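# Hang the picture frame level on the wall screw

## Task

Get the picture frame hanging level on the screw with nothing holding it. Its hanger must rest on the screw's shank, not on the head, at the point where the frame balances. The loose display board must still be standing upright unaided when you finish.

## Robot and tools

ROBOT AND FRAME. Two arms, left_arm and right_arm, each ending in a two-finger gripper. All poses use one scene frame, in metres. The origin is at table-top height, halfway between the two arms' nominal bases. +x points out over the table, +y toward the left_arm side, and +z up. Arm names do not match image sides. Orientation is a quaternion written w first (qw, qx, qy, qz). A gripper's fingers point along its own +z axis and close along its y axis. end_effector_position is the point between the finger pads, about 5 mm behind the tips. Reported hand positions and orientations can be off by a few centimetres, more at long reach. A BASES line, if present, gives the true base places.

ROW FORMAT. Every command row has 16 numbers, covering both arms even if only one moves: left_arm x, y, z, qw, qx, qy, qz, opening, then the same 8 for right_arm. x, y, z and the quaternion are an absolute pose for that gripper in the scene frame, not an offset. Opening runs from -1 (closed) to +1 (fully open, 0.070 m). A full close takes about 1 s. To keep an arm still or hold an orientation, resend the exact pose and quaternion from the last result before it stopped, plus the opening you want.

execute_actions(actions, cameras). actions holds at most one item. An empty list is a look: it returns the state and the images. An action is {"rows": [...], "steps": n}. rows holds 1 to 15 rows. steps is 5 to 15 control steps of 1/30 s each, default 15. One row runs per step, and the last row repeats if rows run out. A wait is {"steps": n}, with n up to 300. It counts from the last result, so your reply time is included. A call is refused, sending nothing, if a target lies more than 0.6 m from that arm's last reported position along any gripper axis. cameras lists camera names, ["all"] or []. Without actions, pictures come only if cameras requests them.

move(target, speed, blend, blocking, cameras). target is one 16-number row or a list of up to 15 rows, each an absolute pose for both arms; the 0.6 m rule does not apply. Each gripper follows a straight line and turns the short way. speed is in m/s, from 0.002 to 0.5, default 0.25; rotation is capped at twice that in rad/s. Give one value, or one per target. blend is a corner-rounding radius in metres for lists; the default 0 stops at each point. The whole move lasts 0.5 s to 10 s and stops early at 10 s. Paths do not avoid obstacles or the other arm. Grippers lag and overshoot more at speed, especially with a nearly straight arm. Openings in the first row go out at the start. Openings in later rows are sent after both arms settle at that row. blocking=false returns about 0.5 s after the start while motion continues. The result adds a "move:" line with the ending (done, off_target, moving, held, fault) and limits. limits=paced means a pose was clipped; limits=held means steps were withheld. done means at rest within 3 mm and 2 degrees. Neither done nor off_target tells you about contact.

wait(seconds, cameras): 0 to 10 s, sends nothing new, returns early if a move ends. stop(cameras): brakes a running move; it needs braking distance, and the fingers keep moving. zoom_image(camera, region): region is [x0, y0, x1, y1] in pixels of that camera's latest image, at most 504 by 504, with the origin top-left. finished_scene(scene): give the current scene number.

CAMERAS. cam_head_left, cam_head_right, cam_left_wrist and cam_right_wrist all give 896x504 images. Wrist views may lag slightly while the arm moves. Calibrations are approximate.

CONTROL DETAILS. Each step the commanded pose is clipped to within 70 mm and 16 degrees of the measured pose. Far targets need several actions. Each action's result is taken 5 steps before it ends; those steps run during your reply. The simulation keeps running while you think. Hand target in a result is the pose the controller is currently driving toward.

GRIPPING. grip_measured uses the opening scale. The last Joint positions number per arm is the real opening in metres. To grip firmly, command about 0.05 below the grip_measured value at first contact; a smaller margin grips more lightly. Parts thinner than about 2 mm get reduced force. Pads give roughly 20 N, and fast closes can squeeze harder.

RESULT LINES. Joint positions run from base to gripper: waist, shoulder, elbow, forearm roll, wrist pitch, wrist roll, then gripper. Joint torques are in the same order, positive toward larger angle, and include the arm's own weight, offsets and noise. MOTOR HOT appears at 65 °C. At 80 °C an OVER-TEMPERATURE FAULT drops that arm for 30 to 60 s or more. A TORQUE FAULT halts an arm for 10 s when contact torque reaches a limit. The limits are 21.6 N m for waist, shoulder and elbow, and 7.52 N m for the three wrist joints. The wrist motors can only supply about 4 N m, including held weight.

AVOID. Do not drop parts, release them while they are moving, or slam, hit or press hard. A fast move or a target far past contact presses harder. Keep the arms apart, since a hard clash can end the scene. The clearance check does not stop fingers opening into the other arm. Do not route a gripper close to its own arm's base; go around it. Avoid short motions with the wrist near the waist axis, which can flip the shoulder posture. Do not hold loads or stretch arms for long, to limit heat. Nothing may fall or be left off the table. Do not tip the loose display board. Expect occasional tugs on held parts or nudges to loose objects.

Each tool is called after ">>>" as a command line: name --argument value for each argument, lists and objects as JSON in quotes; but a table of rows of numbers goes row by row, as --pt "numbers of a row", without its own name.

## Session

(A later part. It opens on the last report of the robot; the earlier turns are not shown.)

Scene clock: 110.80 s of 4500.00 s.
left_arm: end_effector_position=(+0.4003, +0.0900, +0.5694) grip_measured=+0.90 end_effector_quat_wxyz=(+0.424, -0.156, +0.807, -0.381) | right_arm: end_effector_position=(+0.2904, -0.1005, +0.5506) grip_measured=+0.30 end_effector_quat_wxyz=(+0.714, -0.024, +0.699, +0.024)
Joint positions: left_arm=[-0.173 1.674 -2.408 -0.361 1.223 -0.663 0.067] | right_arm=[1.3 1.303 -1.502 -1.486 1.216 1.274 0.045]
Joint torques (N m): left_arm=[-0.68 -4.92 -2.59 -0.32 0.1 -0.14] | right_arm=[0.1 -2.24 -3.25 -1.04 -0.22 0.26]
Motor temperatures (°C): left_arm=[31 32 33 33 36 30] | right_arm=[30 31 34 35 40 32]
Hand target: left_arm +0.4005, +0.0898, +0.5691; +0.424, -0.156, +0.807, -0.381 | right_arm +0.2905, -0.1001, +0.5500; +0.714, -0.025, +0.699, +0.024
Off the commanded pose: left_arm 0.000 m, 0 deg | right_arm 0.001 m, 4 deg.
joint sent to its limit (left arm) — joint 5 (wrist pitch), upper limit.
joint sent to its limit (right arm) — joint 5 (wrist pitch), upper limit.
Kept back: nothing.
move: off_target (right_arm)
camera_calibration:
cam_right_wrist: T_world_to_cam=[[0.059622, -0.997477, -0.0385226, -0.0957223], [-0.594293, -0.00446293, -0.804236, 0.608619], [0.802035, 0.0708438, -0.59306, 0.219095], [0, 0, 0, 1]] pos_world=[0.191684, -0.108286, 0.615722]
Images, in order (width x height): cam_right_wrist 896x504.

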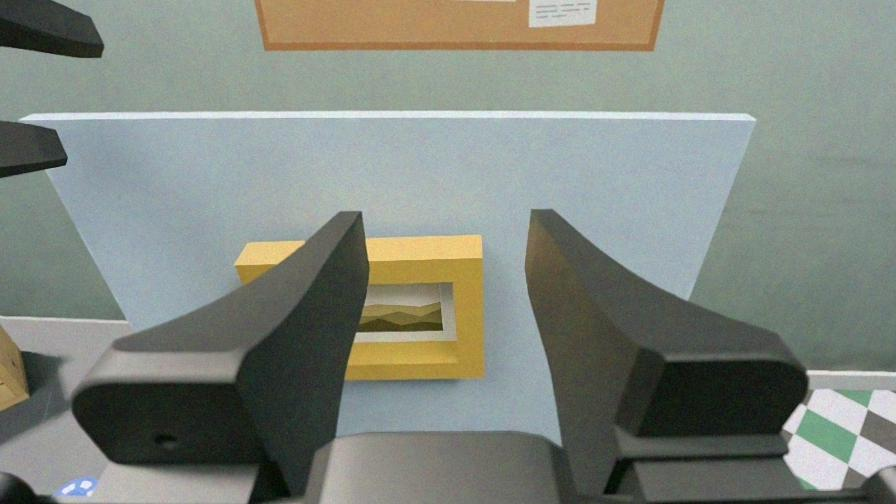

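>>> move --target '[0.4005,0.0898,0.5691,0.424,-0.156,0.807,-0.381,0.9,0.23,-0.05,0.55,0.7071,0,0.7071,0,1.0]' --speed 0.15 --cameras '["cam_right_wrist"]'

Scene clock: 116.13 s of 4500.00 s.
left_arm: end_effector_position=(+0.4003, +0.0900, +0.5694) grip_measured=+0.90 end_effector_quat_wxyz=(+0.424, -0.156, +0.807, -0.381) | right_arm: end_effector_position=(+0.2304, -0.0499, +0.5499) grip_measured=+0.98 end_effector_quat_wxyz=(+0.725, -0.108, +0.672, +0.108)
Joint positions: left_arm=[-0.173 1.674 -2.408 -0.361 1.223 -0.663 0.067] | right_arm=[1.554 1.257 -1.412 -1.56 1.216 1.328 0.069]
Joint torques (N m): left_arm=[-0.56 -4.81 -2.42 -0.33 0.07 -0.12] | right_arm=[-0.45 -3.76 -3.55 -1.13 0.07 0.16]
Motor temperatures (°C): left_arm=[31 32 33 33 36 30] | right_arm=[30 31 34 35 39 32]
Hand target: left_arm +0.4005, +0.0898, +0.5691; +0.424, -0.156, +0.807, -0.381 | right_arm +0.2306, -0.0500, +0.5500; +0.725, -0.108, +0.672, +0.108
Off the commanded pose: left_arm 0.000 m, 0 deg | right_arm 0.000 m, 18 deg; orientation clipped.
joint sent to its limit (left arm) — joint 5 (wrist pitch), upper limit.
joint sent to its limit (right arm) — joint 5 (wrist pitch), upper limit.
Kept back: nothing.
move: off_target (right_arm); limits=paced
camera_calibration:
cam_right_wrist: T_world_to_cam=[[0.294264, -0.955326, -0.0275767, -0.0996396], [-0.532709, -0.139994, -0.834639, 0.568447], [0.793492, 0.260294, -0.550106, 0.251], [0, 0, 0, 1]] pos_world=[0.132971, -0.0809428, 0.609777]
Images, in order (width x height): cam_right_wrist 896x504.

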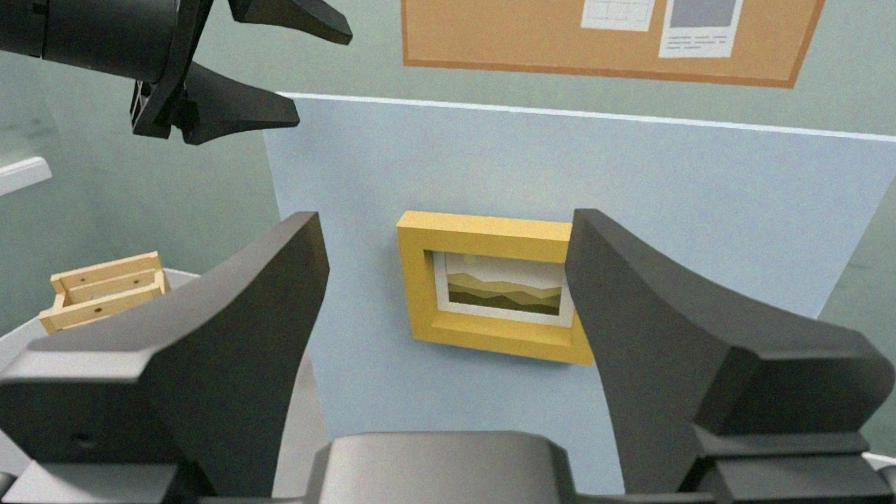

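>>> move --target '[0.4005,0.0898,0.5691,0.424,-0.156,0.807,-0.381,0.9,0.235,-0.09,0.54,0.7071,0,0.7071,0,1.0]' --speed 0.15 --cameras '["cam_right_wrist"]'

Scene clock: 117.70 s of 4500.00 s.
left_arm: end_effector_position=(+0.4003, +0.0900, +0.5694) grip_measured=+0.90 end_effector_quat_wxyz=(+0.424, -0.156, +0.807, -0.381) | right_arm: end_effector_position=(+0.2356, -0.0902, +0.5400) grip_measured=+0.98 end_effector_quat_wxyz=(+0.723, -0.098, +0.676, +0.098)
Joint positions: left_arm=[-0.173 1.674 -2.408 -0.361 1.223 -0.663 0.067] | right_arm=[1.524 1.134 -1.289 -1.552 1.216 1.328 0.069]
Joint torques (N m): left_arm=[-0.61 -4.85 -2.43 -0.37 0.06 -0.11] | right_arm=[-0.06 -1.56 -3.61 -1.18 -0.05 -0.09]
Motor temperatures (°C): left_arm=[31 32 33 33 36 30] | right_arm=[29 31 34 35 39 32]
Hand target: left_arm +0.4005, +0.0898, +0.5691; +0.424, -0.156, +0.807, -0.381 | right_arm +0.2357, -0.0900, +0.5400; +0.724, -0.098, +0.676, +0.098
Off the commanded pose: left_arm 0.000 m, 0 deg | right_arm 0.001 m, 16 deg; orientation clipped.
joint sent to its limit (left arm) — joint 5 (wrist pitch), upper limit.
joint sent to its limit (right arm) — joint 5 (wrist pitch), upper limit.
Kept back: nothing.
move: off_target (right_arm); limits=paced
camera_calibration:
cam_right_wrist: T_world_to_cam=[[0.267221, -0.96314, -0.0308868, -0.132527], [-0.543382, -0.124135, -0.830257, 0.558833], [0.79582, 0.238645, -0.556525, 0.252948], [0, 0, 0, 1]] pos_world=[0.137773, -0.118636, 0.600654]
Images, in order (width x height): cam_right_wrist 896x504.

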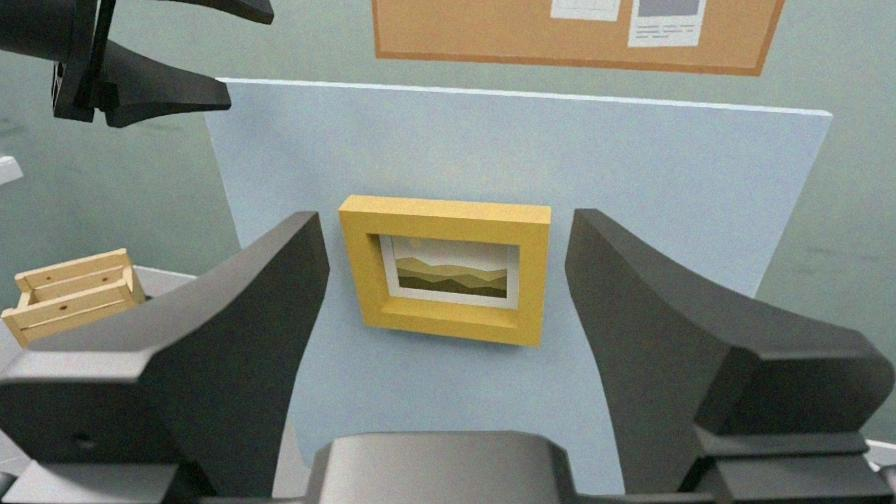

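>>> zoom_image --camera "cam_right_wrist" --region '[330, 185, 560, 355]'

>>> zoom_image --camera "cam_right_wrist" --region '[190, 70, 390, 270]'

>>> zoom_image --camera "cam_right_wrist" --region '[660, 90, 860, 310]'

>>> zoom_image --camera "cam_right_wrist" --region '[260, 360, 460, 500]'

Scaled by 2.191 from the camera's 896x504 image, which has a finer 1280x720 frame.

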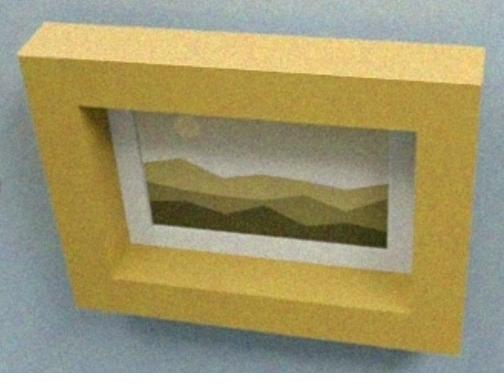

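Scaled by 2.520 from the camera's 896x504 image, which has a finer 1280x720 frame.

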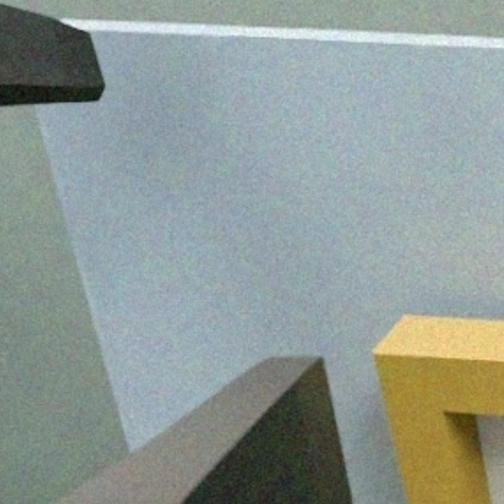

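Scaled by 2.291 from the camera's 896x504 image, which has a finer 1280x720 frame.

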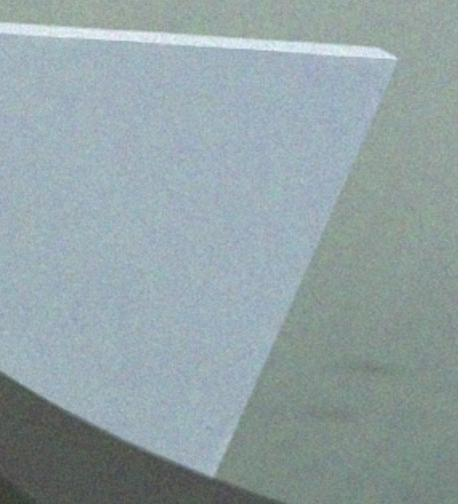

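Scaled by 2.520 from the camera's 896x504 image, which has a finer 1280x720 frame.

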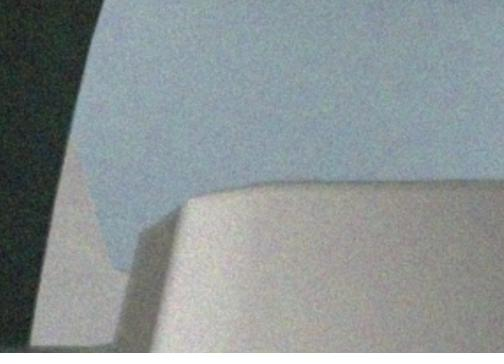

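>>> move --pt "0.4005 0.0898 0.5691 0.424 -0.156 0.807 -0.381 0.9 0.34 -0.26 0.48 0.5 0.15 0.75 0.4 0.3" --pt "0.4005 0.0898 0.5691 0.424 -0.156 0.807 -0.381 0.9 0.44 -0.25 0.425 0.287 0.287 0.646 0.646 0.3" --speed 0.2 --blend 0.03 --cameras '["cam_right_wrist","cam_left_wrist"]'

Scene clock: 126.00 s of 4500.00 s.
left_arm: end_effector_position=(+0.4003, +0.0900, +0.5694) grip_measured=+0.90 end_effector_quat_wxyz=(+0.424, -0.156, +0.807, -0.381) | right_arm: end_effector_position=(+0.4404, -0.2500, +0.4240) grip_measured=+0.30 end_effector_quat_wxyz=(+0.286, +0.288, +0.646, +0.646)
Joint positions: left_arm=[-0.173 1.674 -2.408 -0.361 1.223 -0.663 0.067] | right_arm=[-0.32 1.543 -1.246 1.681 1.091 -0.234 0.046]
Joint torques (N m): left_arm=[-0.5 -4.78 -2.45 -0.31 0.07 -0.12] | right_arm=[0.36 -6.44 -4.61 0.81 0.2 0.01]
Motor temperatures (°C): left_arm=[31 32 33 33 36 30] | right_arm=[29 31 34 35 39 32]
Hand target: left_arm +0.4005, +0.0898, +0.5691; +0.424, -0.156, +0.807, -0.381 | right_arm +0.4400, -0.2500, +0.4250; +0.287, +0.287, +0.646, +0.646
Off the commanded pose: left_arm 0.000 m, 0 deg | right_arm 0.001 m, 0 deg.
joint sent to its limit (left arm) — joint 5 (wrist pitch), upper limit.
Kept back: nothing.
move: done
camera_calibration:
cam_left_wrist: T_world_to_cam=[[-0.059773, -0.678443, 0.732217, -0.328397], [-0.940016, -0.208543, -0.269963, 0.549342], [0.335853, -0.704432, -0.625282, 0.406733], [0, 0, 0, 1]] pos_world=[0.360159, 0.178278, 0.643083]
cam_right_wrist: T_world_to_cam=[[-0.0357488, 0.0233491, -0.999088, 0.445887], [-0.983276, 0.17782, 0.0393388, 0.454551], [0.178577, 0.983786, 0.0166017, 0.278647], [0, 0, 0, 1]] pos_world=[0.413129, -0.365368, 0.422973]
Images, in order (width x height): cam_left_wrist 896x504, cam_right_wrist 896x504.

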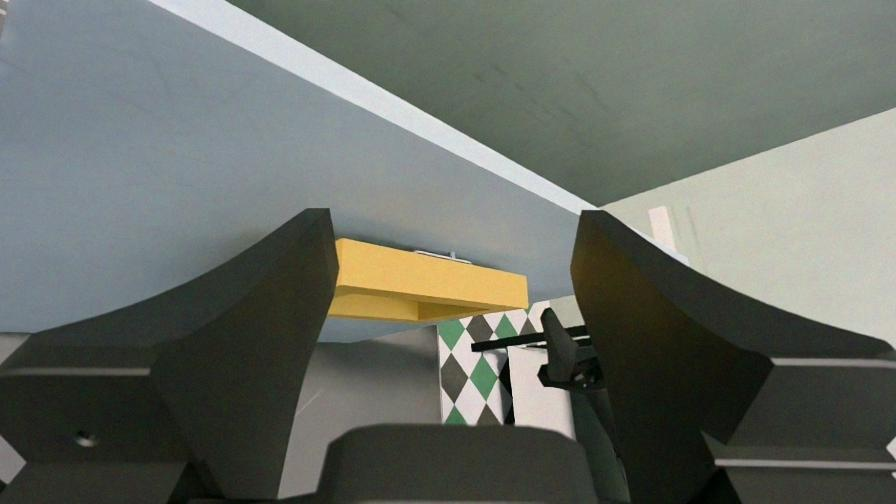

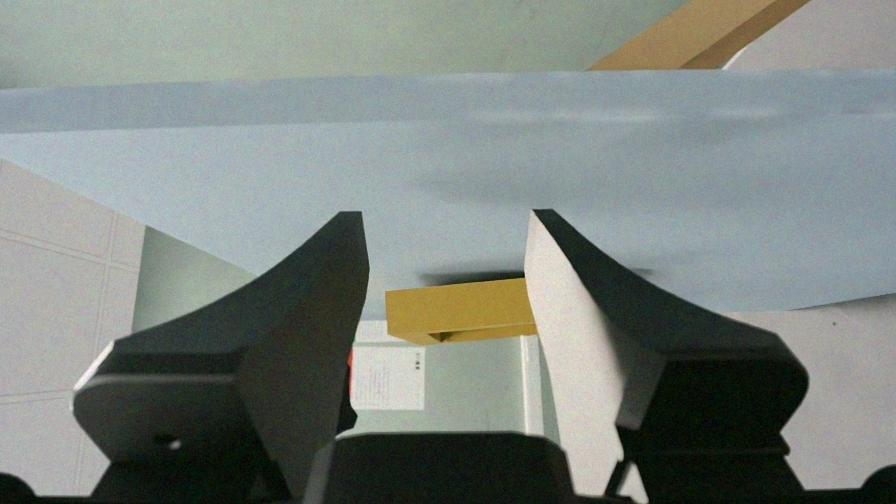

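>>> zoom_image --camera "cam_right_wrist" --region '[365, 240, 565, 355]'

Scaled by 2.520 from the camera's 896x504 image, which has a finer 1280x720 frame.

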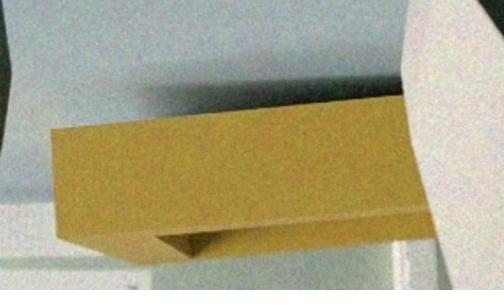

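>>> move --pt "0.4005 0.0898 0.5691 0.424 -0.156 0.807 -0.381 0.9 0.36 -0.22 0.47 0.5 0.15 0.75 0.4 0.3" --pt "0.4005 0.0898 0.5691 0.424 -0.156 0.807 -0.381 0.9 0.33 -0.13 0.47 0.69 -0.011 0.725 0.011 0.3" --pt "0.4005 0.0898 0.5691 0.424 -0.156 0.807 -0.381 0.9 0.375 -0.1057 0.419 0.69 -0.011 0.725 0.011 0.2" --speed '[0.2,0.2,0.1]' --blend '[0.03,0.02,0]' --cameras '["cam_right_wrist","cam_left_wrist"]'

Scene clock: 136.20 s of 4500.00 s.
left_arm: end_effector_position=(+0.4003, +0.0900, +0.5694) grip_measured=+0.90 end_effector_quat_wxyz=(+0.424, -0.156, +0.807, -0.381) | right_arm: end_effector_position=(+0.3751, -0.1057, +0.4189) grip_measured=+0.20 end_effector_quat_wxyz=(+0.689, -0.011, +0.724, +0.011)
Joint positions: left_arm=[-0.173 1.674 -2.408 -0.361 1.223 -0.663 0.067] | right_arm=[0.958 1.393 -1.113 -1.66 0.906 1.778 0.042]
Joint torques (N m): left_arm=[-0.21 -4.72 -2.42 -0.33 0.07 -0.12] | right_arm=[0.72 -5.33 -4.74 -0.88 0.26 -0.13]
Motor temperatures (°C): left_arm=[31 32 33 33 36 30] | right_arm=[29 31 34 35 39 32]
Hand target: left_arm +0.4005, +0.0898, +0.5691; +0.424, -0.156, +0.807, -0.381 | right_arm +0.3750, -0.1057, +0.4190; +0.689, -0.011, +0.724, +0.011
Off the commanded pose: left_arm 0.000 m, 0 deg | right_arm 0.000 m, 0 deg.
joint sent to its limit (left arm) — joint 5 (wrist pitch), upper limit.
Kept back: nothing.
move: done
camera_calibration:
cam_left_wrist: T_world_to_cam=[[-0.059773, -0.678443, 0.732217, -0.328397], [-0.940016, -0.208543, -0.269963, 0.549342], [0.335853, -0.704432, -0.625282, 0.406733], [0, 0, 0, 1]] pos_world=[0.360159, 0.178278, 0.643083]
cam_right_wrist: T_world_to_cam=[[0.0193838, -0.999037, -0.0393507, -0.0957431], [-0.64961, 0.0173341, -0.76007, 0.557573], [0.76002, 0.0402956, -0.648649, 0.10927], [0, 0, 0, 1]] pos_world=[0.281013, -0.109719, 0.490905]
Images, in order (width x height): cam_left_wrist 896x504, cam_right_wrist 896x504.

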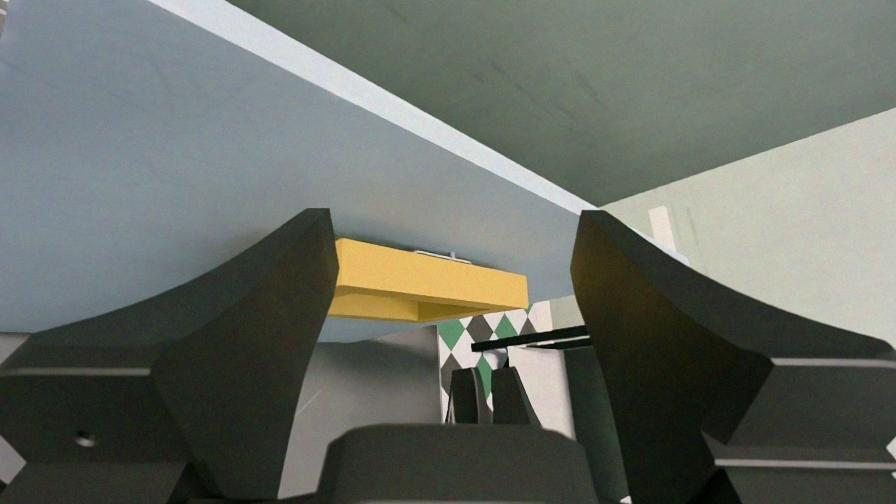

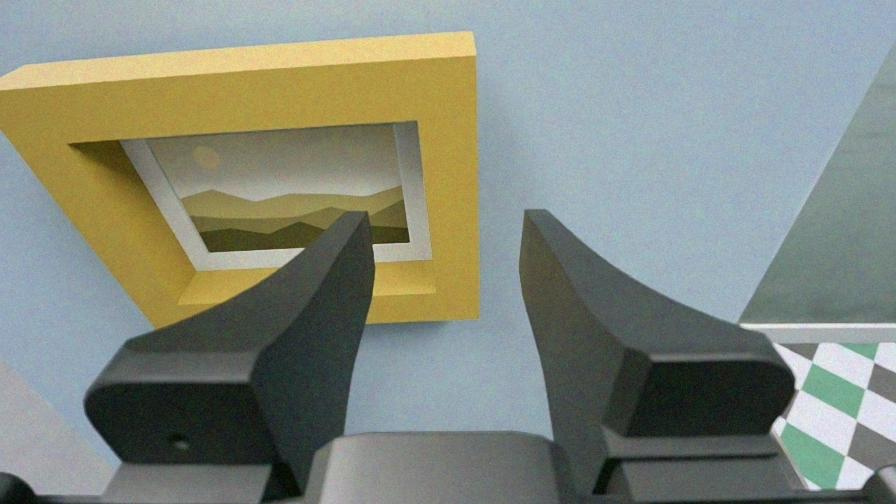

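>>> move --target '[0.4005,0.0898,0.5691,0.424,-0.156,0.807,-0.381,0.9,0.4305,-0.1057,0.418,0.69,-0.011,0.725,0.011,0.2]' --speed 0.06 --cameras '["cam_right_wrist","cam_left_wrist"]'

Scene clock: 137.60 s of 4500.00 s.
left_arm: end_effector_position=(+0.4003, +0.0900, +0.5694) grip_measured=+0.90 end_effector_quat_wxyz=(+0.424, -0.156, +0.807, -0.381) | right_arm: end_effector_position=(+0.4309, -0.1057, +0.4178) grip_measured=+0.20 end_effector_quat_wxyz=(+0.689, -0.011, +0.725, +0.011)
Joint positions: left_arm=[-0.173 1.674 -2.408 -0.361 1.223 -0.663 0.067] | right_arm=[0.794 1.523 -1.242 -1.708 0.747 1.803 0.042]
Joint torques (N m): left_arm=[-0.54 -4.88 -2.35 -0.32 0.07 -0.09] | right_arm=[0.69 -6.23 -4.08 -0.84 0.3 0.21]
Motor temperatures (°C): left_arm=[31 32 33 33 36 30] | right_arm=[29 31 34 35 39 32]
Hand target: left_arm +0.4005, +0.0898, +0.5691; +0.424, -0.156, +0.807, -0.381 | right_arm +0.4305, -0.1057, +0.4180; +0.689, -0.011, +0.724, +0.011
Off the commanded pose: left_arm 0.000 m, 0 deg | right_arm 0.000 m, 0 deg.
joint sent to its limit (left arm) — joint 5 (wrist pitch), upper limit.
Kept back: nothing.
move: done
camera_calibration:
cam_left_wrist: T_world_to_cam=[[-0.059773, -0.678443, 0.732217, -0.328397], [-0.940016, -0.208543, -0.269963, 0.549342], [0.335853, -0.704432, -0.625282, 0.406733], [0, 0, 0, 1]] pos_world=[0.360159, 0.178278, 0.643083]
cam_right_wrist: T_world_to_cam=[[0.0190791, -0.999069, -0.0386901, -0.0970141], [-0.649912, 0.0170136, -0.759819, 0.593008], [0.75977, 0.0396418, -0.648983, 0.0662738], [0, 0, 0, 1]] pos_world=[0.336901, -0.10964, 0.489836]
Images, in order (width x height): cam_left_wrist 896x504, cam_right_wrist 896x504.

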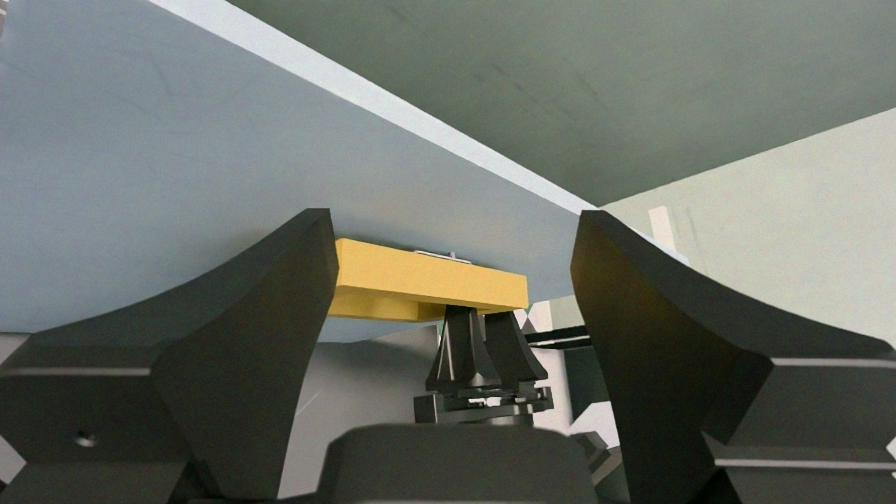

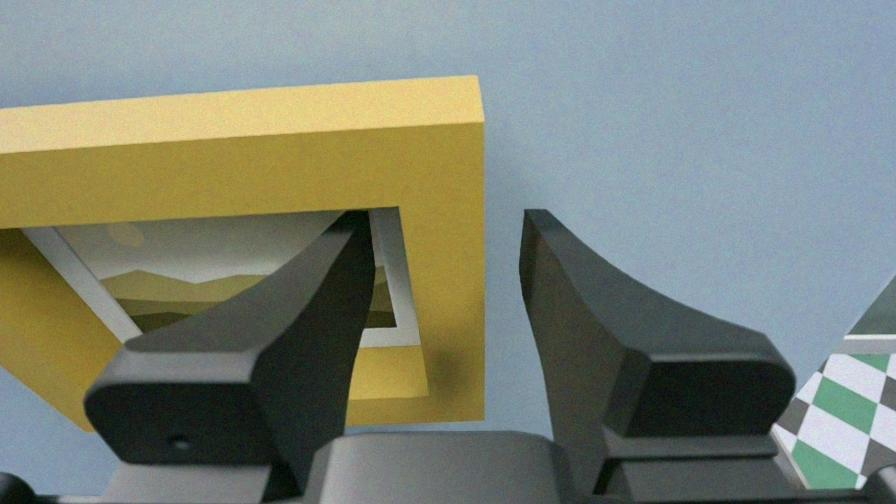

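>>> move --pt "0.4005 0.0898 0.5691 0.424 -0.156 0.807 -0.381 0.9 0.4305 -0.1045 0.4145 0.69 -0.011 0.725 0.011 0.2" --pt "0.4005 0.0898 0.5691 0.424 -0.156 0.807 -0.381 0.9 0.4305 -0.1045 0.4145 0.69 -0.011 0.725 0.011 -0.36" --pt "0.4005 0.0898 0.5691 0.424 -0.156 0.807 -0.381 0.9 0.4305 -0.1045 0.4145 0.69 -0.011 0.725 0.011 -0.43" --speed 0.03 --cameras '["cam_right_wrist","cam_left_wrist"]'

>>> zoom_image --camera "cam_left_wrist" --region '[330, 225, 540, 325]'

Scene clock: 140.30 s of 4500.00 s.
left_arm: end_effector_position=(+0.4003, +0.0900, +0.5694) grip_measured=+0.90 end_effector_quat_wxyz=(+0.424, -0.156, +0.807, -0.381) | right_arm: end_effector_position=(+0.4306, -0.1047, +0.4146) grip_measured=-0.43 end_effector_quat_wxyz=(+0.689, -0.011, +0.724, +0.011)
Joint positions: left_arm=[-0.173 1.674 -2.408 -0.361 1.223 -0.663 0.067] | right_arm=[0.798 1.526 -1.232 -1.721 0.753 1.822 0.02]
Joint torques (N m): left_arm=[-0.57 -4.89 -2.47 -0.35 0.08 -0.09] | right_arm=[1.47 -5.21 -4.69 -1.2 -0.08 -0.06]
Motor temperatures (°C): left_arm=[31 32 32 33 36 30] | right_arm=[29 31 34 35 39 32]
Hand target: left_arm +0.4005, +0.0898, +0.5691; +0.424, -0.156, +0.807, -0.381 | right_arm +0.4305, -0.1045, +0.4145; +0.689, -0.011, +0.724, +0.011
Off the commanded pose: left_arm 0.000 m, 0 deg | right_arm 0.000 m, 0 deg.
joint sent to its limit (left arm) — joint 5 (wrist pitch), upper limit.
Kept back: nothing.
move: done
camera_calibration:
cam_left_wrist: T_world_to_cam=[[-0.059773, -0.678443, 0.732217, -0.328397], [-0.940016, -0.208543, -0.269963, 0.549342], [0.335853, -0.704432, -0.625282, 0.406733], [0, 0, 0, 1]] pos_world=[0.360159, 0.178278, 0.643083]
cam_right_wrist: T_world_to_cam=[[0.0188643, -0.999063, -0.0389456, -0.0958779], [-0.649293, 0.0173797, -0.76034, 0.590384], [0.760305, 0.0396304, -0.648357, 0.0639134], [0, 0, 0, 1]] pos_world=[0.336547, -0.108582, 0.486598]
Images, in order (width x height): cam_left_wrist 896x504, cam_right_wrist 896x504.

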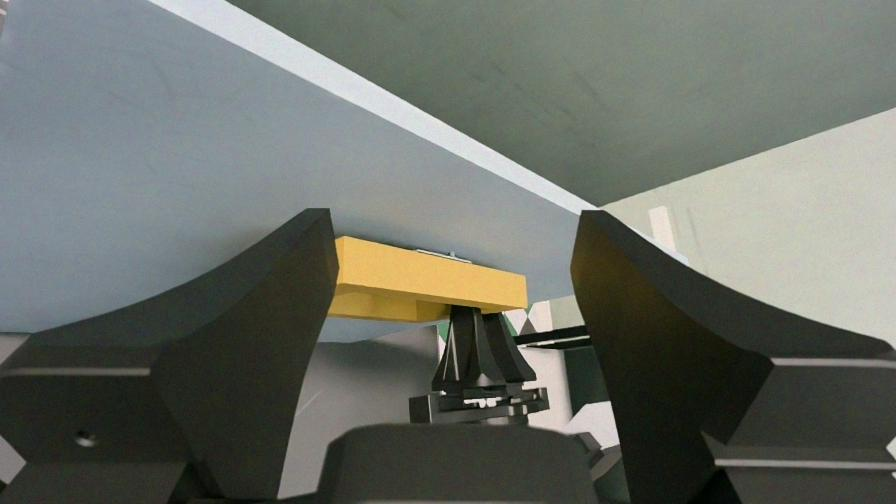

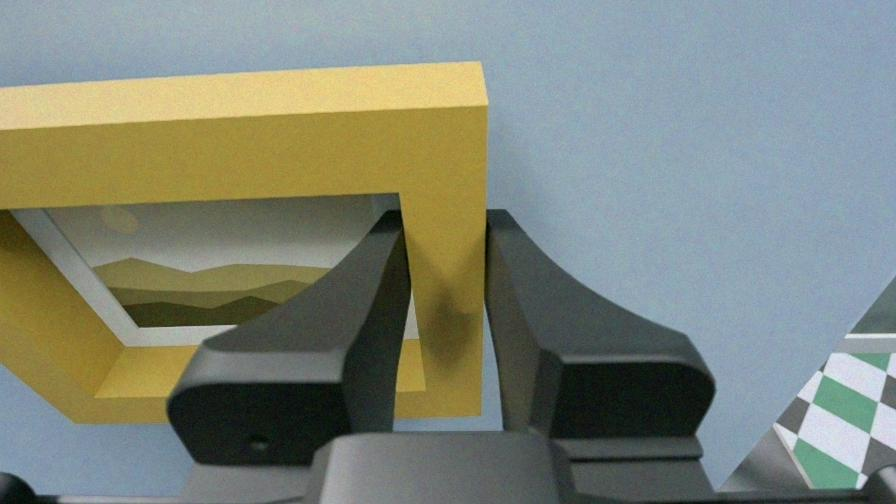

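Scaled by 2.400 from the camera's 896x504 image, which has a finer 1280x720 frame.

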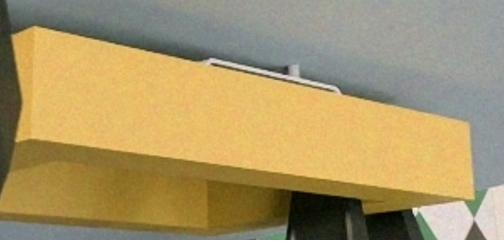

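>>> move --pt "0.4005 0.0898 0.5691 0.424 -0.156 0.807 -0.381 0.9 0.4305 -0.1045 0.4145 0.69 -0.011 0.725 0.011 -0.5" --pt "0.4005 0.0898 0.5691 0.424 -0.156 0.807 -0.381 0.9 0.4305 -0.1050 0.4155 0.69 0.0 0.724 0.0 -0.5" --speed 0.02 --cameras '["cam_right_wrist","cam_left_wrist"]'

>>> zoom_image --camera "cam_left_wrist" --region '[330, 225, 540, 325]'

Scene clock: 143.30 s of 4500.00 s.
left_arm: end_effector_position=(+0.4003, +0.0900, +0.5694) grip_measured=+0.90 end_effector_quat_wxyz=(+0.424, -0.156, +0.807, -0.381) | right_arm: end_effector_position=(+0.4304, -0.1048, +0.4152) grip_measured=-0.44 end_effector_quat_wxyz=(+0.690, +0.000, +0.724, +0.000)
Joint positions: left_arm=[-0.173 1.674 -2.408 -0.361 1.223 -0.663 0.067] | right_arm=[0.815 1.541 -1.251 -1.703 0.799 1.807 0.019]
Joint torques (N m): left_arm=[-0.4 -5.09 -2.43 -0.31 0.06 -0.09] | right_arm=[-1.06 -5.21 -6.09 -1.38 0.34 0.22]
Motor temperatures (°C): left_arm=[31 32 32 33 36 30] | right_arm=[29 31 34 35 39 32]
Hand target: left_arm +0.4005, +0.0898, +0.5691; +0.424, -0.156, +0.807, -0.381 | right_arm +0.4305, -0.1050, +0.4155; +0.690, +0.000, +0.724, +0.000
Off the commanded pose: left_arm 0.000 m, 0 deg | right_arm 0.000 m, 0 deg.
joint sent to its limit (left arm) — joint 5 (wrist pitch), upper limit.
Kept back: nothing.
move: done
camera_calibration:
cam_left_wrist: T_world_to_cam=[[-0.059773, -0.678443, 0.732217, -0.328397], [-0.940016, -0.208543, -0.269963, 0.549342], [0.335853, -0.704432, -0.625282, 0.406733], [0, 0, 0, 1]] pos_world=[0.360159, 0.178278, 0.643083]
cam_right_wrist: T_world_to_cam=[[-0.0113469, -0.999244, -0.0371962, -0.0837842], [-0.647819, 0.0356825, -0.760959, 0.59222], [0.76171, 0.0154618, -0.647733, 0.0611007], [0, 0, 0, 1]] pos_world=[0.336159, -0.105797, 0.487115]
Images, in order (width x height): cam_left_wrist 896x504, cam_right_wrist 896x504.

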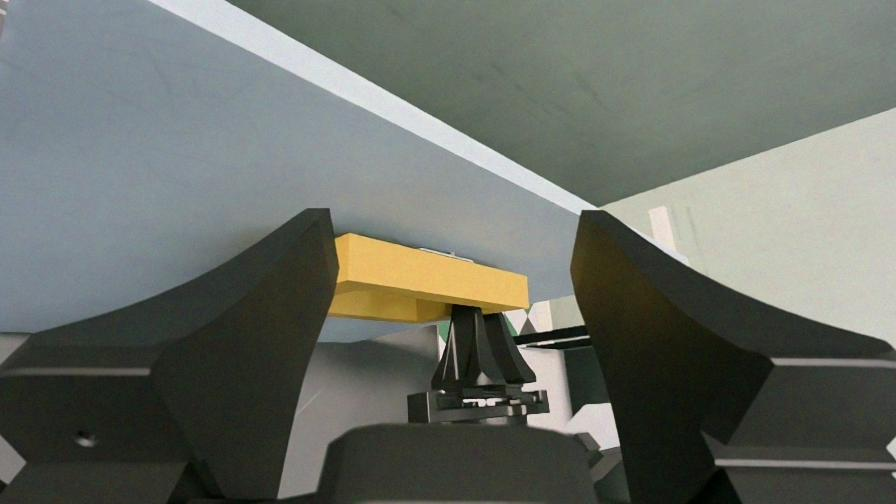

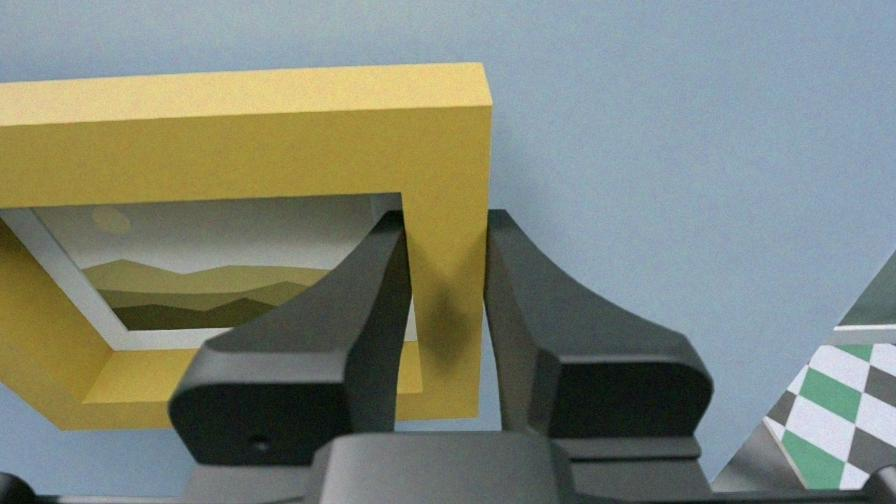

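Scaled by 2.400 from the camera's 896x504 image, which has a finer 1280x720 frame.

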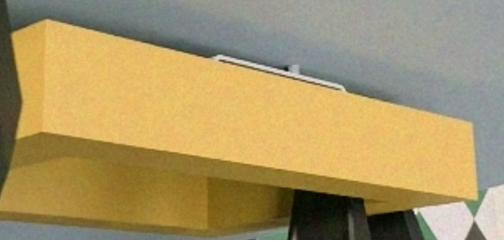

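>>> move --target '[0.4005,0.0898,0.5691,0.424,-0.156,0.807,-0.381,0.9,0.4305,-0.1125,0.4158,0.69,0.0,0.724,0.0,-0.5]' --speed 0.015 --cameras '["cam_right_wrist","cam_left_wrist"]'

>>> zoom_image --camera "cam_left_wrist" --region '[330, 225, 540, 325]'

Scene clock: 144.47 s of 4500.00 s.
left_arm: end_effector_position=(+0.4003, +0.0900, +0.5694) grip_measured=+0.90 end_effector_quat_wxyz=(+0.424, -0.156, +0.807, -0.381) | right_arm: end_effector_position=(+0.4305, -0.1126, +0.4158) grip_measured=-0.44 end_effector_quat_wxyz=(+0.690, +0.000, +0.724, +0.000)
Joint positions: left_arm=[-0.173 1.674 -2.408 -0.361 1.223 -0.663 0.067] | right_arm=[0.795 1.522 -1.232 -1.709 0.78 1.812 0.019]
Joint torques (N m): left_arm=[-0.29 -4.94 -2.48 -0.32 0.06 -0.1] | right_arm=[-1.85 -6.72 -4.56 -1.05 0.63 0.49]
Motor temperatures (°C): left_arm=[31 32 32 32 36 30] | right_arm=[29 31 34 35 39 32]
Hand target: left_arm +0.4005, +0.0898, +0.5691; +0.424, -0.156, +0.807, -0.381 | right_arm +0.4305, -0.1125, +0.4158; +0.690, +0.000, +0.724, +0.000
Off the commanded pose: left_arm 0.000 m, 0 deg | right_arm 0.000 m, 0 deg.
joint sent to its limit (left arm) — joint 5 (wrist pitch), upper limit.
Kept back: nothing.
move: done
camera_calibration:
cam_left_wrist: T_world_to_cam=[[-0.059773, -0.678443, 0.732217, -0.328397], [-0.940016, -0.208543, -0.269963, 0.549342], [0.335853, -0.704432, -0.625282, 0.406733], [0, 0, 0, 1]] pos_world=[0.360159, 0.178278, 0.643083]
cam_right_wrist: T_world_to_cam=[[-0.0118595, -0.999181, -0.0386768, -0.0906206], [-0.647736, 0.0371437, -0.760959, 0.593151], [0.761773, 0.0160278, -0.647646, 0.0614865], [0, 0, 0, 1]] pos_world=[0.336291, -0.113564, 0.48768]
Images, in order (width x height): cam_left_wrist 896x504, cam_right_wrist 896x504.

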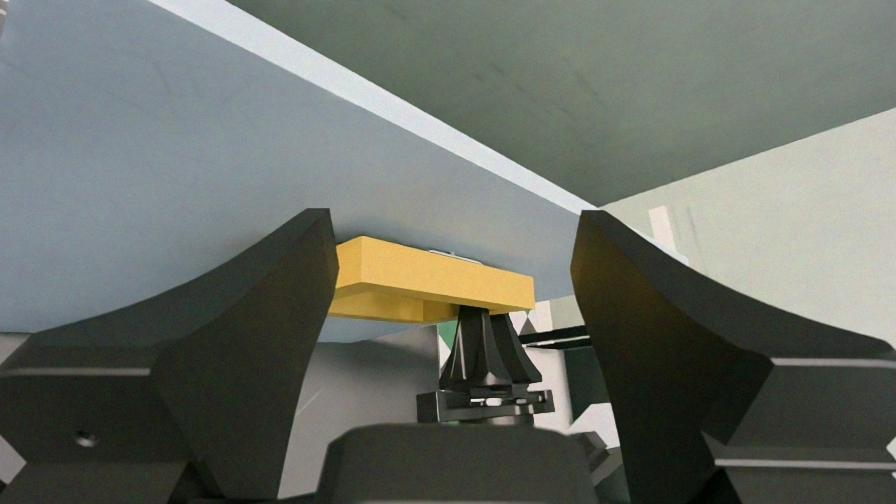

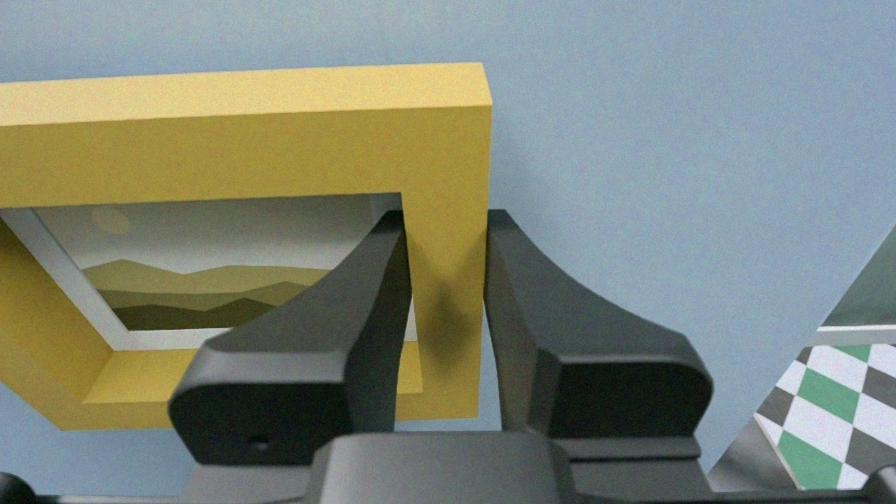

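Scaled by 2.400 from the camera's 896x504 image, which has a finer 1280x720 frame.

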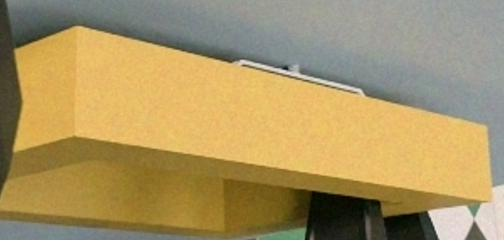

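>>> move --target '[0.4005,0.0898,0.5691,0.424,-0.156,0.807,-0.381,0.9,0.4305,-0.1120,0.4140,0.69,0.0,0.724,0.0,-0.5]' --speed 0.01 --cameras '["cam_right_wrist","cam_left_wrist"]'

>>> zoom_image --camera "cam_left_wrist" --region '[330, 225, 540, 325]'

Scene clock: 145.53 s of 4500.00 s.
left_arm: end_effector_position=(+0.4003, +0.0900, +0.5694) grip_measured=+0.90 end_effector_quat_wxyz=(+0.424, -0.156, +0.807, -0.381) | right_arm: end_effector_position=(+0.4304, -0.1125, +0.4146) grip_measured=-0.44 end_effector_quat_wxyz=(+0.690, +0.001, +0.724, +0.000)
Joint positions: left_arm=[-0.173 1.674 -2.408 -0.361 1.223 -0.663 0.067] | right_arm=[0.796 1.523 -1.227 -1.716 0.783 1.822 0.019]
Joint torques (N m): left_arm=[-0.32 -4.91 -2.45 -0.31 0.06 -0.1] | right_arm=[-0.27 -4.33 -4.17 -1.11 0.35 0.23]
Motor temperatures (°C): left_arm=[31 32 32 32 36 30] | right_arm=[29 31 34 35 39 32]
Hand target: left_arm +0.4005, +0.0898, +0.5691; +0.424, -0.156, +0.807, -0.381 | right_arm +0.4305, -0.1120, +0.4140; +0.690, +0.000, +0.724, +0.000
Off the commanded pose: left_arm 0.000 m, 0 deg | right_arm 0.001 m, 0 deg.
joint sent to its limit (left arm) — joint 5 (wrist pitch), upper limit.
Kept back: nothing.
move: done
camera_calibration:
cam_left_wrist: T_world_to_cam=[[-0.059773, -0.678443, 0.732217, -0.328397], [-0.940016, -0.208543, -0.269963, 0.549342], [0.335853, -0.704432, -0.625282, 0.406733], [0, 0, 0, 1]] pos_world=[0.360159, 0.178278, 0.643083]
cam_right_wrist: T_world_to_cam=[[-0.0126996, -0.999139, -0.0394961, -0.0899132], [-0.646762, 0.0383319, -0.761728, 0.5922], [0.762586, 0.0158709, -0.646692, 0.0600187], [0, 0, 0, 1]] pos_world=[0.336101, -0.113488, 0.486357]
Images, in order (width x height): cam_left_wrist 896x504, cam_right_wrist 896x504.

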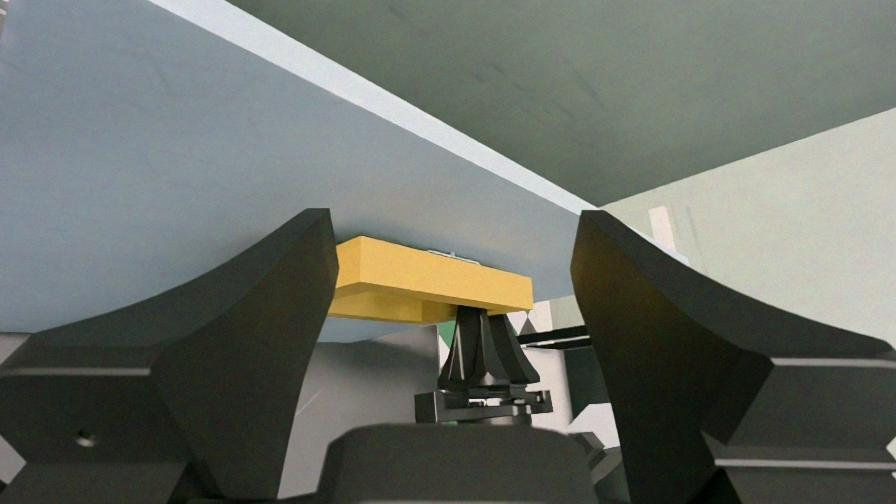

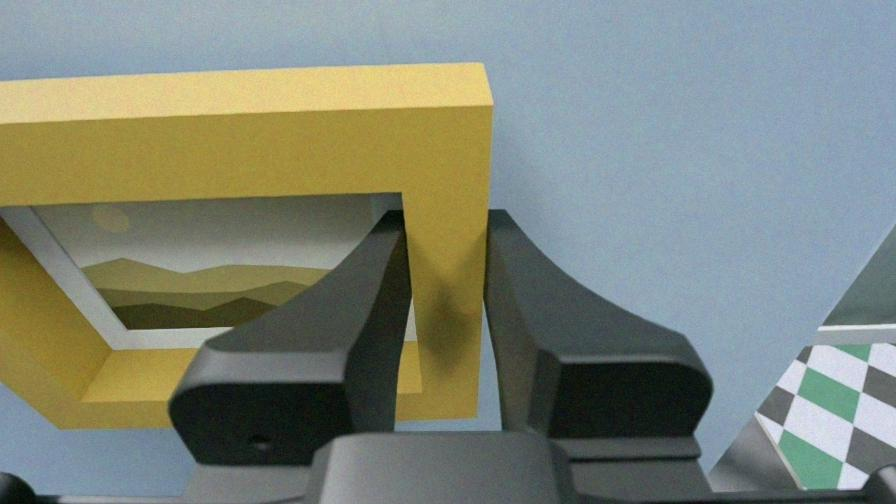

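Scaled by 2.400 from the camera's 896x504 image, which has a finer 1280x720 frame.

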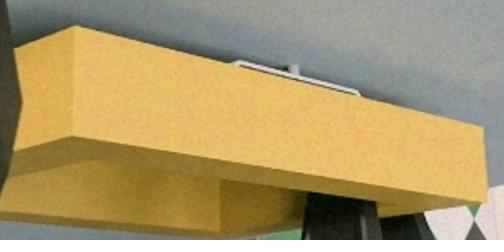

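>>> move --target '[0.4005,0.0898,0.5691,0.424,-0.156,0.807,-0.381,0.9,0.4305,-0.1122,0.4132,0.69,0.0,0.724,0.0,-0.5]' --speed 0.01 --cameras '["cam_left_wrist"]'

>>> zoom_image --camera "cam_left_wrist" --region '[330, 225, 540, 325]'

Scene clock: 147.83 s of 4500.00 s.
left_arm: end_effector_position=(+0.4003, +0.0900, +0.5694) grip_measured=+0.90 end_effector_quat_wxyz=(+0.424, -0.156, +0.807, -0.381) | right_arm: end_effector_position=(+0.4305, -0.1123, +0.4135) grip_measured=-0.44 end_effector_quat_wxyz=(+0.690, +0.000, +0.724, +0.000)
Joint positions: left_arm=[-0.173 1.674 -2.408 -0.361 1.223 -0.663 0.067] | right_arm=[0.796 1.524 -1.224 -1.719 0.783 1.826 0.019]
Joint torques (N m): left_arm=[-0.25 -4.68 -2.41 -0.31 0.06 -0.12] | right_arm=[-1.49 -5.12 -4.21 -1.1 0.43 0.39]
Motor temperatures (°C): left_arm=[31 32 32 32 36 30] | right_arm=[29 31 34 35 39 32]
Hand target: left_arm +0.4005, +0.0898, +0.5691; +0.424, -0.156, +0.807, -0.381 | right_arm +0.4305, -0.1122, +0.4132; +0.690, +0.000, +0.724, +0.000
Off the commanded pose: left_arm 0.000 m, 0 deg | right_arm 0.000 m, 0 deg.
joint sent to its limit (left arm) — joint 5 (wrist pitch), upper limit.
Kept back: nothing.
move: done
camera_calibration:
cam_left_wrist: T_world_to_cam=[[-0.059773, -0.678443, 0.732217, -0.328397], [-0.940016, -0.208543, -0.269963, 0.549342], [0.335853, -0.704432, -0.625282, 0.406733], [0, 0, 0, 1]] pos_world=[0.360159, 0.178278, 0.643083]
Images, in order (width x height): cam_left_wrist 896x504.

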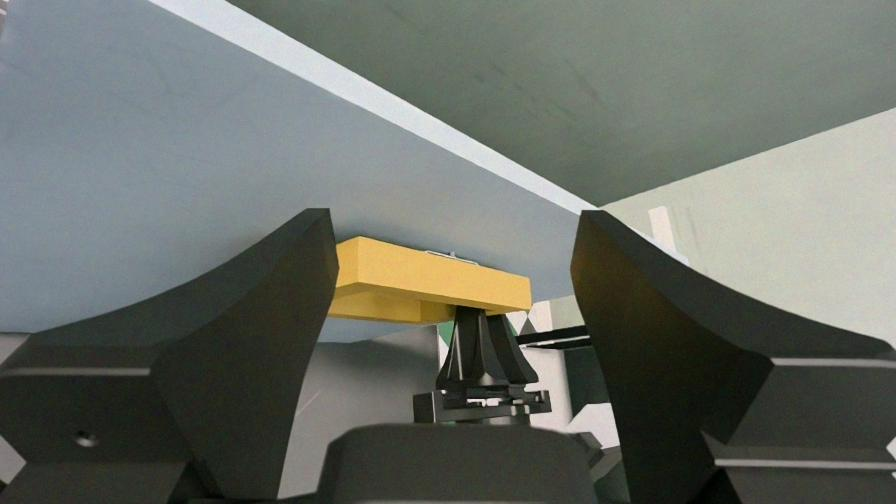

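Scaled by 2.400 from the camera's 896x504 image, which has a finer 1280x720 frame.

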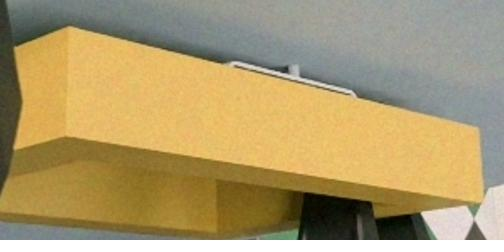

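>>> move --pt "0.4005 0.0898 0.5691 0.424 -0.156 0.807 -0.381 0.9 0.4305 -0.1122 0.4127 0.69 0.0 0.724 0.0 -0.5" --pt "0.4005 0.0898 0.5691 0.424 -0.156 0.807 -0.381 0.9 0.4305 -0.1122 0.4127 0.69 0.0 0.724 0.0 0.2" --speed 0.01 --cameras '["cam_left_wrist","cam_right_wrist"]'

>>> zoom_image --camera "cam_left_wrist" --region '[330, 225, 540, 325]'

Scene clock: 149.40 s of 4500.00 s.
left_arm: end_effector_position=(+0.4003, +0.0900, +0.5694) grip_measured=+0.90 end_effector_quat_wxyz=(+0.424, -0.156, +0.807, -0.381) | right_arm: end_effector_position=(+0.4307, -0.1128, +0.4132) grip_measured=+0.20 end_effector_quat_wxyz=(+0.690, +0.001, +0.724, +0.000)
Joint positions: left_arm=[-0.173 1.674 -2.408 -0.361 1.223 -0.663 0.067] | right_arm=[0.795 1.524 -1.223 -1.722 0.783 1.828 0.042]
Joint torques (N m): left_arm=[-0.46 -4.68 -2.42 -0.29 0.08 -0.09] | right_arm=[0.71 -5.28 -3.68 -0.83 0.07 0]
Motor temperatures (°C): left_arm=[31 32 32 32 36 30] | right_arm=[29 31 34 35 39 32]
Hand target: left_arm +0.4005, +0.0898, +0.5691; +0.424, -0.156, +0.807, -0.381 | right_arm +0.4305, -0.1122, +0.4127; +0.690, +0.000, +0.724, +0.000
Off the commanded pose: left_arm 0.000 m, 0 deg | right_arm 0.001 m, 0 deg.
joint sent to its limit (left arm) — joint 5 (wrist pitch), upper limit.
Kept back: nothing.
move: done
camera_calibration:
cam_left_wrist: T_world_to_cam=[[-0.059773, -0.678443, 0.732217, -0.328397], [-0.940016, -0.208543, -0.269963, 0.549342], [0.335853, -0.704432, -0.625282, 0.406733], [0, 0, 0, 1]] pos_world=[0.360159, 0.178278, 0.643083]
cam_right_wrist: T_world_to_cam=[[-0.0130452, -0.999178, -0.0383928, -0.0905382], [-0.646744, 0.0377146, -0.761774, 0.591265], [0.762595, 0.0148929, -0.646704, 0.0588002], [0, 0, 0, 1]] pos_world=[0.336375, -0.113639, 0.48496]
Images, in order (width x height): cam_left_wrist 896x504, cam_right_wrist 896x504.

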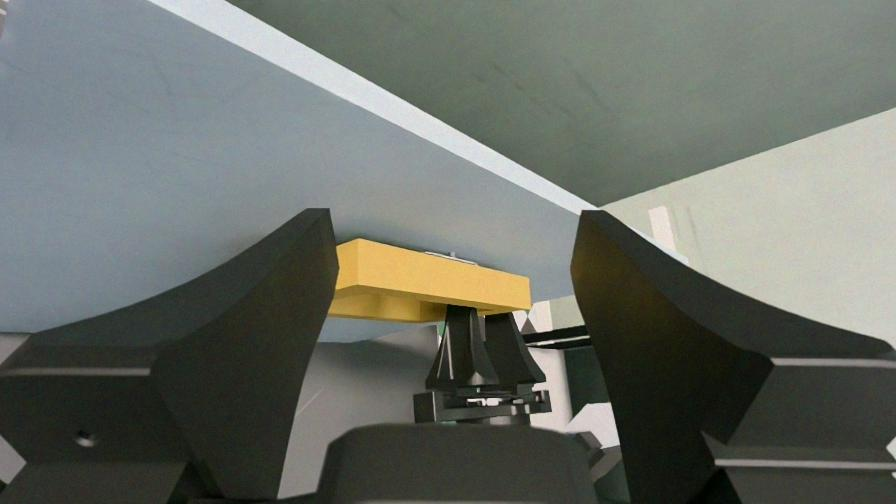

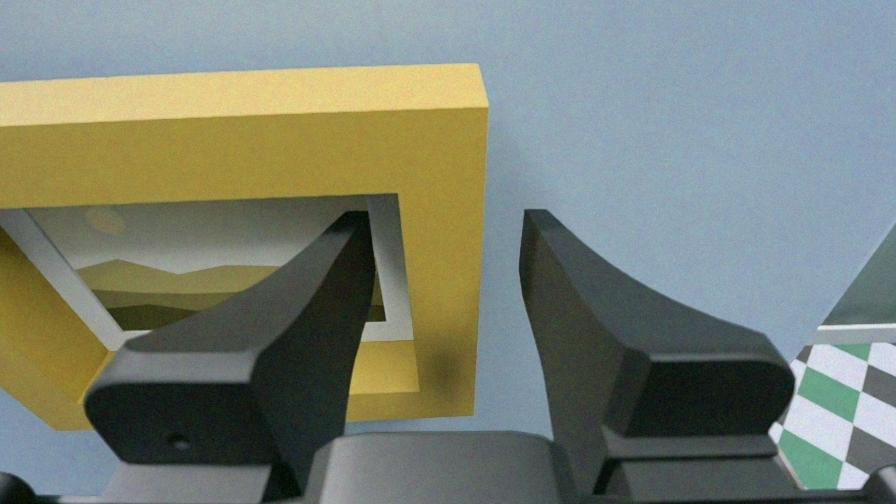

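Scaled by 2.400 from the camera's 896x504 image, which has a finer 1280x720 frame.

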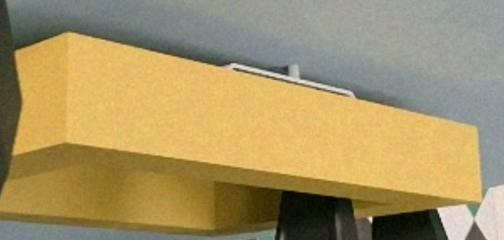

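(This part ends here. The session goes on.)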